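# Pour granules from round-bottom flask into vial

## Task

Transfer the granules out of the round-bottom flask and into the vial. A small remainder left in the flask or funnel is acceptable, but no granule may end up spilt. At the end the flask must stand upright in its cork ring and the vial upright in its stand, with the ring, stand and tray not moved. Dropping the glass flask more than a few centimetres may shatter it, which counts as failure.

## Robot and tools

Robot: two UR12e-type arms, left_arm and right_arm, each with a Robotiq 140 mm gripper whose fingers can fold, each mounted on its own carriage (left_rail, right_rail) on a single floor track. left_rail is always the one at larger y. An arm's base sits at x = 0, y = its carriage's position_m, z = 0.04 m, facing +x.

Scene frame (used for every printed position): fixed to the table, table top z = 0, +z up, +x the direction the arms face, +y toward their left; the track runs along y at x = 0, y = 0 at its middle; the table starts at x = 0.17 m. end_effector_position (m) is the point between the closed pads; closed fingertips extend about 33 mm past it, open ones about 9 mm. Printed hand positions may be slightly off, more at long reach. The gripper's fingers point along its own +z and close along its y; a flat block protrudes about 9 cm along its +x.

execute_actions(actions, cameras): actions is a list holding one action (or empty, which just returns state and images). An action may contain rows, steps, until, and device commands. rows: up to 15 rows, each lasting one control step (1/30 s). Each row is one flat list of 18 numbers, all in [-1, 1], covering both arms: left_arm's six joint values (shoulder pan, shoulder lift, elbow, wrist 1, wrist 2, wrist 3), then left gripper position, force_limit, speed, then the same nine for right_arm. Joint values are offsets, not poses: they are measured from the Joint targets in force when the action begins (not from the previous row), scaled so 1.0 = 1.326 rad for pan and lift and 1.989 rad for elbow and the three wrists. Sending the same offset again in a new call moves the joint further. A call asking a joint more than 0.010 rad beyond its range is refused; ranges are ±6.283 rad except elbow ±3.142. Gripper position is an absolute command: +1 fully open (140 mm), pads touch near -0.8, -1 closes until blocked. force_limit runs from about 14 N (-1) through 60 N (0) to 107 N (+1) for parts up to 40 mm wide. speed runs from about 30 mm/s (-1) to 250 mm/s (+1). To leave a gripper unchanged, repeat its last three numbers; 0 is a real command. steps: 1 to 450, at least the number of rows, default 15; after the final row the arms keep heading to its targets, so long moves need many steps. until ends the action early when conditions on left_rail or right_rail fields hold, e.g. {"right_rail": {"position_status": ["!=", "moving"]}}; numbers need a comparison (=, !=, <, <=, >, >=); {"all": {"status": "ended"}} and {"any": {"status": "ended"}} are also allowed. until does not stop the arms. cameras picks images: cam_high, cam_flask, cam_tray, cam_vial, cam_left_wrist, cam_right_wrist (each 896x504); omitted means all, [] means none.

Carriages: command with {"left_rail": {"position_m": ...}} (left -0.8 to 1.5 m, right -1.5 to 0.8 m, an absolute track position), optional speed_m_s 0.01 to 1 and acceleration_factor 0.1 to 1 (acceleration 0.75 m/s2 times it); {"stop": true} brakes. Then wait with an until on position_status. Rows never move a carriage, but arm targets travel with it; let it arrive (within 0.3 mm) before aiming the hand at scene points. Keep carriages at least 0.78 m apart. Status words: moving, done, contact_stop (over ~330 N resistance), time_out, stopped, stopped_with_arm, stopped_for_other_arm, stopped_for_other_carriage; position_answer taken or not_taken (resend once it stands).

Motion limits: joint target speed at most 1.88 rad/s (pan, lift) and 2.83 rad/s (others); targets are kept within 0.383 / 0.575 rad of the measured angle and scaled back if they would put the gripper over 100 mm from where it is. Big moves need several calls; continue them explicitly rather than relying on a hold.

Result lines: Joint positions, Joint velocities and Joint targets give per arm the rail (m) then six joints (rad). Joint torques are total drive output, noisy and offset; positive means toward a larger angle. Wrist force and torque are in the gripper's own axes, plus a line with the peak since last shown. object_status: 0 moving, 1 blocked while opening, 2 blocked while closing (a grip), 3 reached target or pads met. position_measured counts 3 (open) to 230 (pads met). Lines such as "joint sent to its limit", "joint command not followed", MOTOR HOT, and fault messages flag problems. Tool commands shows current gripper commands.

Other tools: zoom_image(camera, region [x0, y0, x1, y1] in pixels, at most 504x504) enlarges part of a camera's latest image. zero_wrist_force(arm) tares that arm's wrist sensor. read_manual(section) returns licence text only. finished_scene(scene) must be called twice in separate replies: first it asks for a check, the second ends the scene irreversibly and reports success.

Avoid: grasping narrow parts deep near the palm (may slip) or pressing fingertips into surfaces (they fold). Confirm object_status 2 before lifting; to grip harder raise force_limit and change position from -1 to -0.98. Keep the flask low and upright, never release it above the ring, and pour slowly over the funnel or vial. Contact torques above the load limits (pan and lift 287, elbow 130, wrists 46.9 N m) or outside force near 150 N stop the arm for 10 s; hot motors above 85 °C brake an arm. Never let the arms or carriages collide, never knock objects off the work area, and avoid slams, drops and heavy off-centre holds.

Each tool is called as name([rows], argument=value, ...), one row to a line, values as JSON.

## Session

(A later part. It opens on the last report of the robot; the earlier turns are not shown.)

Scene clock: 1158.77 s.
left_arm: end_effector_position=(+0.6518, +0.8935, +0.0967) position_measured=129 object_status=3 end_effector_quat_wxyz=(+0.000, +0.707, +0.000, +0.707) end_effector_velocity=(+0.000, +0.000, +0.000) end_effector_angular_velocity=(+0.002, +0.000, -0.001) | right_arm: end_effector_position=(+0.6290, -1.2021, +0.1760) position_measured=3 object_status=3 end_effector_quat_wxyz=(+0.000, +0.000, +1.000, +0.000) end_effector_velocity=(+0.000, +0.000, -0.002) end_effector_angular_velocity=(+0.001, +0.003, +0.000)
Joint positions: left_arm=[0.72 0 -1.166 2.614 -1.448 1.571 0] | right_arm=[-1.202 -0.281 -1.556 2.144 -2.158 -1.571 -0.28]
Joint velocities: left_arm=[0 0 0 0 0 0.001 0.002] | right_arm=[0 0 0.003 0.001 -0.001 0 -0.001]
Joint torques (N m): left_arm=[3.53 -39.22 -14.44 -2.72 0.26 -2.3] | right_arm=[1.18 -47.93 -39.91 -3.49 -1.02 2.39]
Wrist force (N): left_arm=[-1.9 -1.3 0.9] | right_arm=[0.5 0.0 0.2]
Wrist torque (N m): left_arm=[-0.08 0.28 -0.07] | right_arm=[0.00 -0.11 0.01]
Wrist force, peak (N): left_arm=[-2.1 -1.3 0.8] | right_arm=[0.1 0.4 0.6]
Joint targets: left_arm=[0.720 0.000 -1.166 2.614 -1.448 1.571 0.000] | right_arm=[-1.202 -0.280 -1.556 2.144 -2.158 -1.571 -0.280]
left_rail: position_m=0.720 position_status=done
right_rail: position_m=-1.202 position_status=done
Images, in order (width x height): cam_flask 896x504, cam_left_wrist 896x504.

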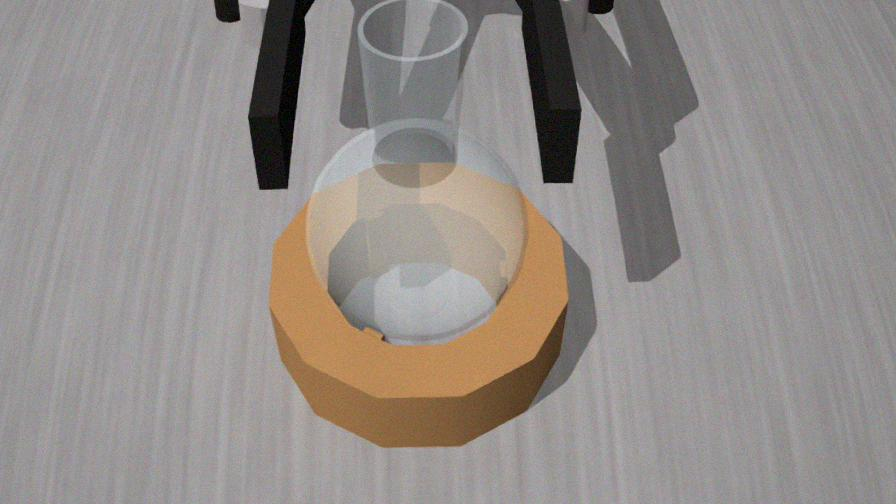

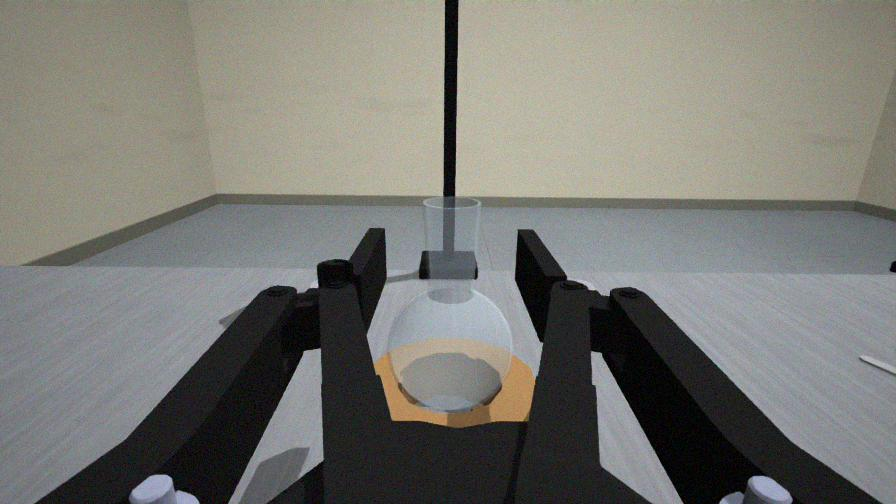

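execute_actions([
  {"rows": [[0,-0.000632,-0.0000365,0.000458,0,0,0.0,0.1,-1,0,0,0,0,0,0,1,1,1],[0,-0.004548,-0.000263,0.003295,0,0,0.0,0.1,-1,0,0,0,0,0,0,1,1,1],[0,-0.013706,-0.000792,0.00993,0,0,0.0,0.1,-1,0,0,0,0,0,0,1,1,1],[0,-0.028839,-0.001667,0.020893,0,0,0.0,0.1,-1,0,0,0,0,0,0,1,1,1],[0,-0.049666,-0.002871,0.035981,0,0,0.0,0.1,-1,0,0,0,0,0,0,1,1,1],[0,-0.075118,-0.004342,0.054421,0,0,0.0,0.1,-1,0,0,0,0,0,0,1,1,1],[0,-0.103574,-0.005986,0.075036,0,0,0.0,0.1,-1,0,0,0,0,0,0,1,1,1],[0,-0.133066,-0.007691,0.096402,0,0,0.0,0.1,-1,0,0,0,0,0,0,1,1,1],[0,-0.16152,-0.009335,0.117015,0,0,0.0,0.1,-1,0,0,0,0,0,0,1,1,1],[0,-0.186972,-0.010806,0.135455,0,0,0.0,0.1,-1,0,0,0,0,0,0,1,1,1],[0,-0.207799,-0.01201,0.150543,0,0,0.0,0.1,-1,0,0,0,0,0,0,1,1,1],[0,-0.222932,-0.012885,0.161506,0,0,0.0,0.1,-1,0,0,0,0,0,0,1,1,1],[0,-0.23209,-0.013414,0.168141,0,0,0.0,0.1,-1,0,0,0,0,0,0,1,1,1],[0,-0.236006,-0.01364,0.170978,0,0,0.0,0.1,-1,0,0,0,0,0,0,1,1,1],[0,-0.236638,-0.013677,0.171436,0,0,0.0,0.1,-1,0,0,0,0,0,0,1,1,1]], "steps": 24},
], cameras=["all"])

Scene clock: 1203.23 s.
left_arm: end_effector_position=(+0.6519, +0.8935, +0.1996) position_measured=129 object_status=3 end_effector_quat_wxyz=(+0.000, +0.707, +0.000, +0.707) end_effector_velocity=(-0.001, +0.000, +0.001) end_effector_angular_velocity=(+0.002, +0.000, -0.001) | right_arm: end_effector_position=(+0.6290, -1.2021, +0.1760) position_measured=3 object_status=3 end_effector_quat_wxyz=(+0.000, +0.000, +1.000, +0.000) end_effector_velocity=(+0.000, +0.001, +0.000) end_effector_angular_velocity=(+0.000, +0.000, +0.001)
Joint positions: left_arm=[0.72 0 -1.48 2.587 -1.107 1.571 0] | right_arm=[-1.202 -0.281 -1.556 2.144 -2.158 -1.571 -0.28]
Joint velocities: left_arm=[0 0.001 -0.003 0.001 0.002 0.001 0.002] | right_arm=[0 0.001 -0.001 0 0 0 0]
Joint torques (N m): left_arm=[2.62 -42.01 -32.62 -1.82 0.1 -1.96] | right_arm=[2.31 -46.39 -39.67 -3.34 -0.69 2.8]
Wrist force (N): left_arm=[-1.6 -0.9 0.7] | right_arm=[0.2 0.0 0.0]
Wrist torque (N m): left_arm=[0.05 0.21 -0.05] | right_arm=[0.01 -0.03 0.01]
Wrist force, peak (N): left_arm=[-4.3 -1.3 0.4] | right_arm=[0.7 0.3 0.4]
Joint targets: left_arm=[0.720 0.000 -1.480 2.587 -1.107 1.571 0.000] | right_arm=[-1.202 -0.280 -1.556 2.144 -2.158 -1.571 -0.280]
left_rail: position_m=0.720 position_status=done
right_rail: position_m=-1.202 position_status=done

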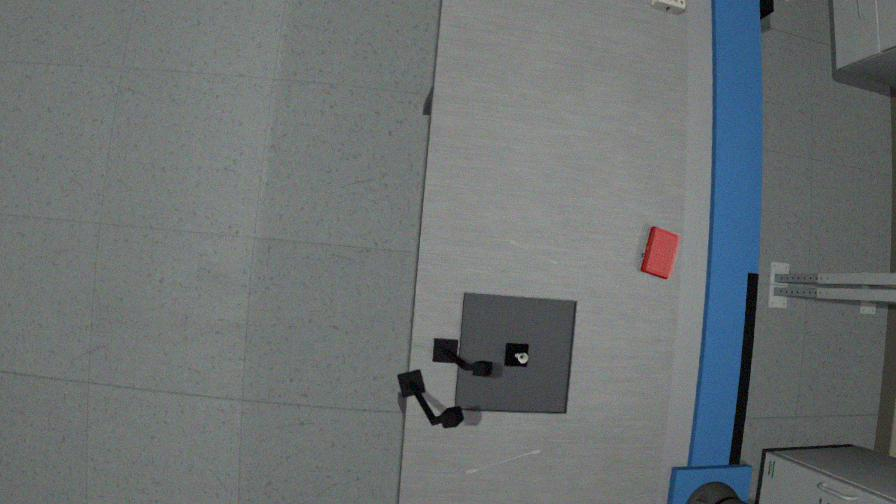

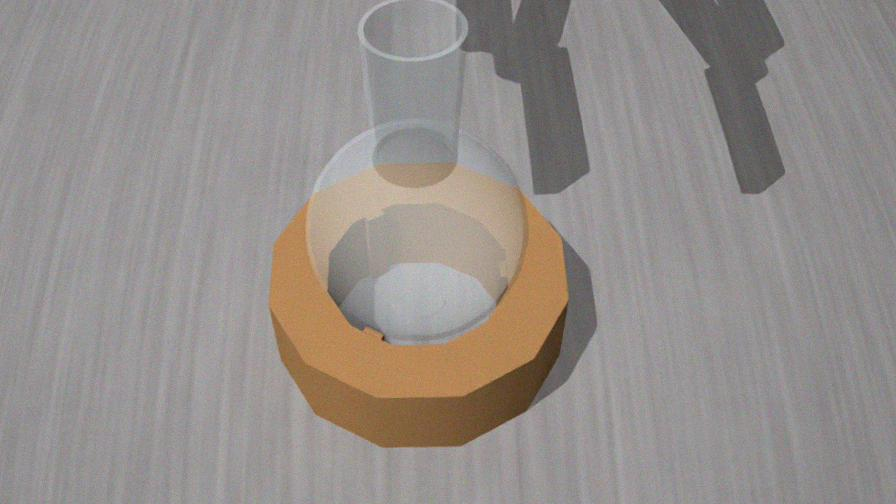

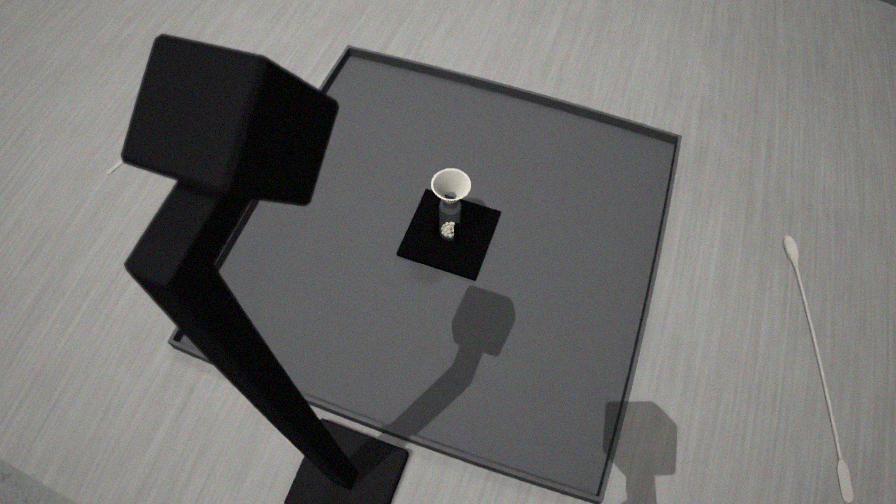

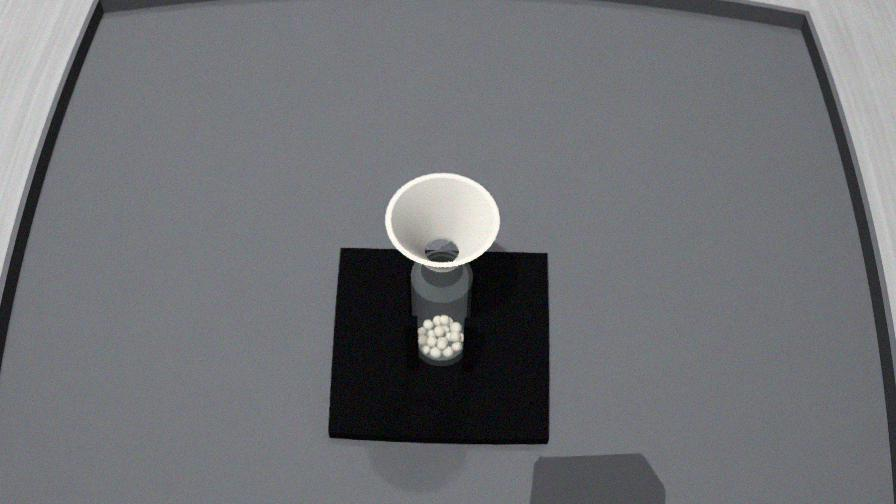

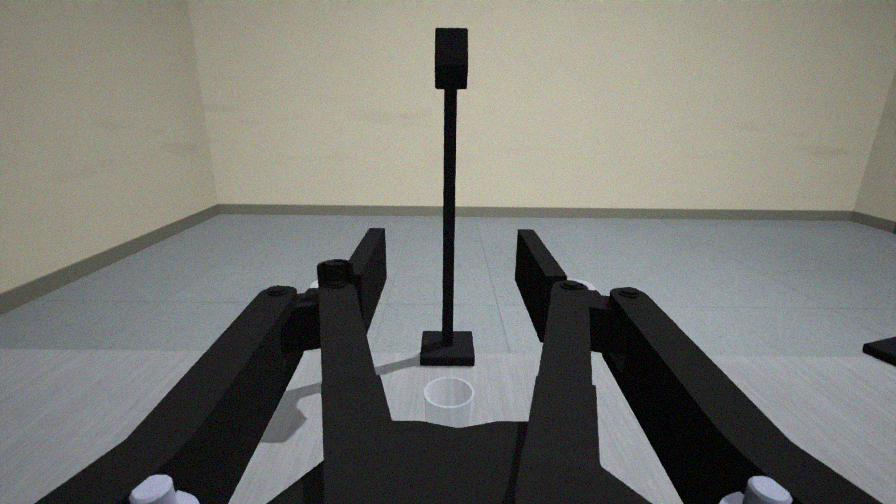

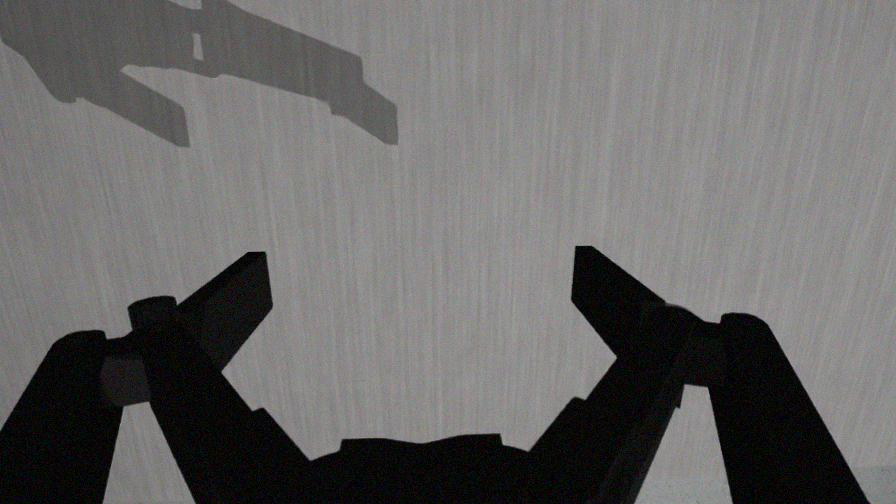

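zoom_image(camera="cam_vial", region=[320, 150, 570, 460])

zoom_image(camera="cam_flask", region=[250, 0, 600, 460])

zoom_image(camera="cam_tray", region=[330, 120, 570, 330])

Scaled by 1.626 from the camera's 896x504 image, which has a finer 1280x720 frame.

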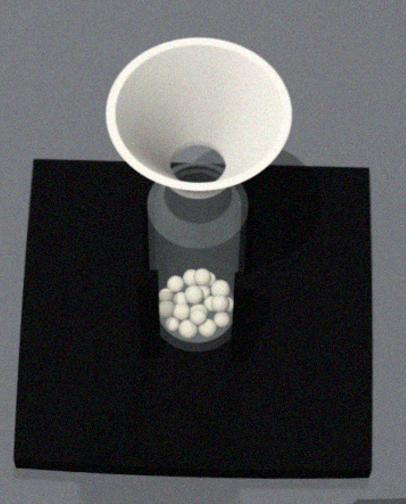

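Scaled by 1.096 from the camera's 896x504 image, which has a finer 1280x720 frame.

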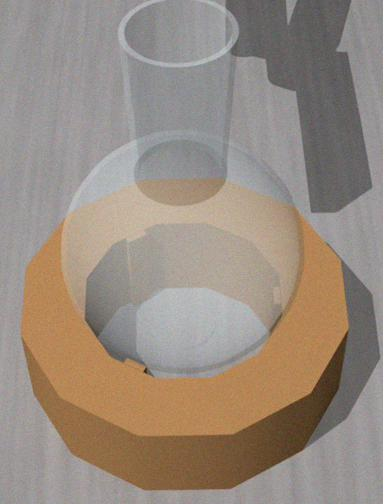

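Scaled by 2.100 from the camera's 896x504 image, which has a finer 1280x720 frame.

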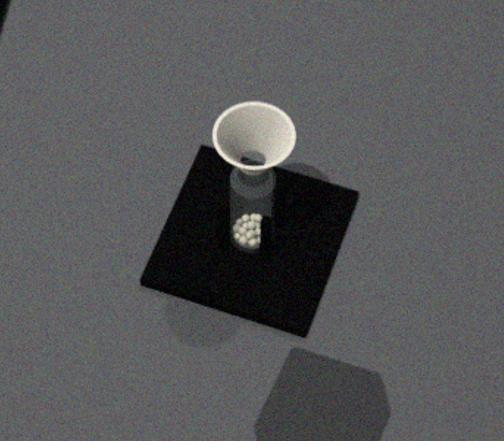

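zoom_image(camera="cam_high", region=[400, 200, 720, 500])

zoom_image(camera="cam_tray", region=[150, 30, 650, 504])

zoom_image(camera="cam_high", region=[410, 0, 770, 300])

Scaled by 1.575 from the camera's 896x504 image, which has a finer 1280x720 frame.

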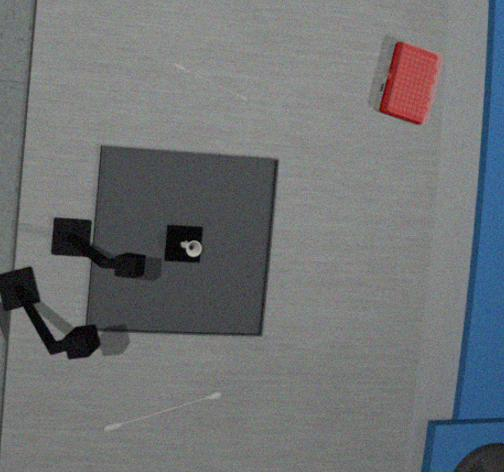

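Scaled by 1.008 from the camera's 896x504 image, which has a finer 1280x720 frame.

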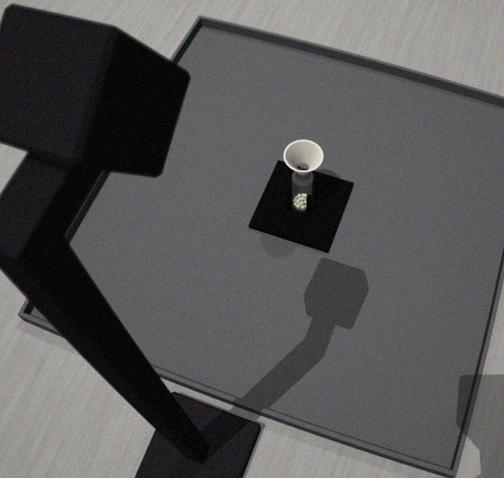

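Scaled by 1.400 from the camera's 896x504 image, which has a finer 1280x720 frame.

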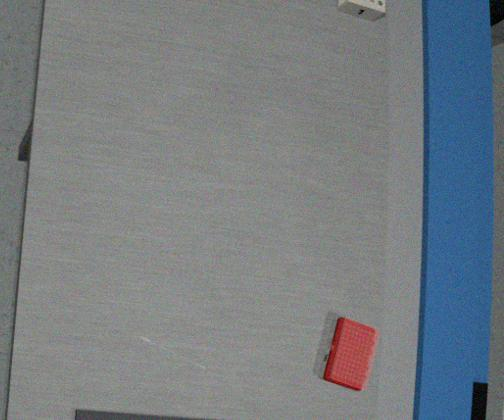

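finished_scene(scene=2)

This call ended nothing. Check each condition of the task against the scene as it is now, look again where you are not sure, and mend what is not met. Then call finished_scene again.

execute_actions(actions=[], cameras=["cam_flask", "cam_vial", "cam_tray"])

Scene clock: 1217.20 s.
left_arm: end_effector_position=(+0.6518, +0.8935, +0.1997) position_measured=129 object_status=3 end_effector_quat_wxyz=(+0.000, +0.707, +0.000, +0.707) end_effector_velocity=(+0.000, +0.000, +0.000) end_effector_angular_velocity=(+0.001, +0.000, +0.000) | right_arm: end_effector_position=(+0.6290, -1.2021, +0.1760) position_measured=3 object_status=3 end_effector_quat_wxyz=(+0.000, +0.000, +1.000, +0.000) end_effector_velocity=(-0.001, +0.000, +0.000) end_effector_angular_velocity=(+0.001, +0.001, +0.000)
Joint positions: left_arm=[0.72 0 -1.48 2.587 -1.107 1.571 0] | right_arm=[-1.202 -0.281 -1.556 2.144 -2.158 -1.571 -0.281]
Joint velocities: left_arm=[0 0 0 0 0 0 0.001] | right_arm=[0 -0.001 -0.001 0.001 0.001 0.001 0]
Joint torques (N m): left_arm=[1.47 -44.05 -23.85 -2.15 0.05 -1.9] | right_arm=[3.91 -43.92 -39.65 -3.59 -0.69 2.84]
Wrist force (N): left_arm=[-1.6 -0.8 1.2] | right_arm=[0.2 0.1 0.0]
Wrist torque (N m): left_arm=[0.06 0.22 -0.05] | right_arm=[0.02 -0.03 0.01]
Wrist force, peak (N): left_arm=[-1.9 -1.1 1.1] | right_arm=[0.3 0.6 0.3]
Joint targets: left_arm=[0.720 0.000 -1.480 2.587 -1.107 1.571 0.000] | right_arm=[-1.202 -0.280 -1.556 2.144 -2.158 -1.571 -0.280]
Tool commands: left_gripper/position=+0.0 left_gripper/force_limit=+0.1 left_gripper/speed=-1.0 right_gripper/position=+1.0 right_gripper/force_limit=+1.0 right_gripper/speed=+1.0
left_rail: position_m=0.720 position_status=done
right_rail: position_m=-1.202 position_status=done
Images, in order (width x height): cam_flask 896x504, cam_tray 896x504, cam_vial 896x504.

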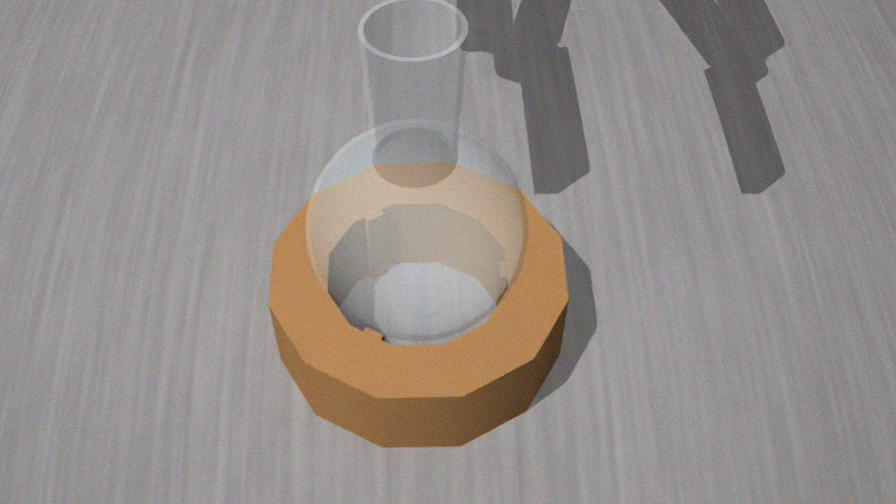

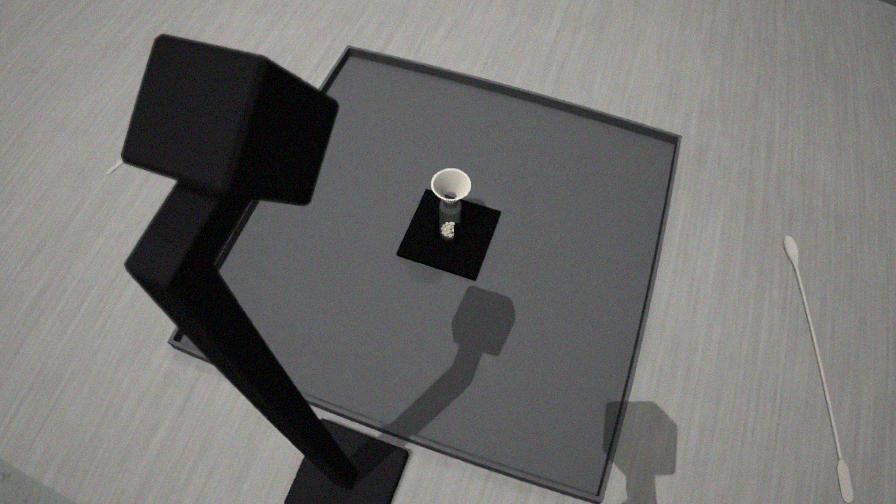

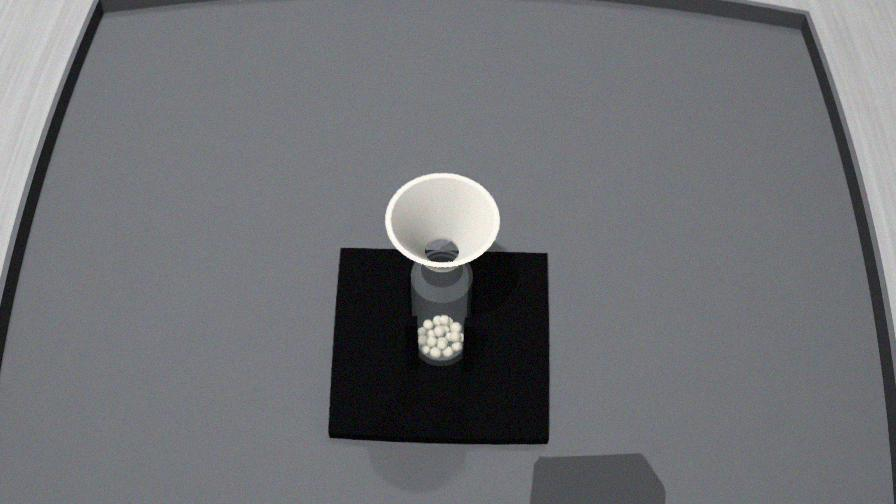

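All conditions check out. The granules are in the vial, which is upright in its stand. The empty flask is upright in its cork ring. The ring, stand and tray have not moved, and no spill is visible.

finished_scene(scene=2)

The scene is finished: the task was done.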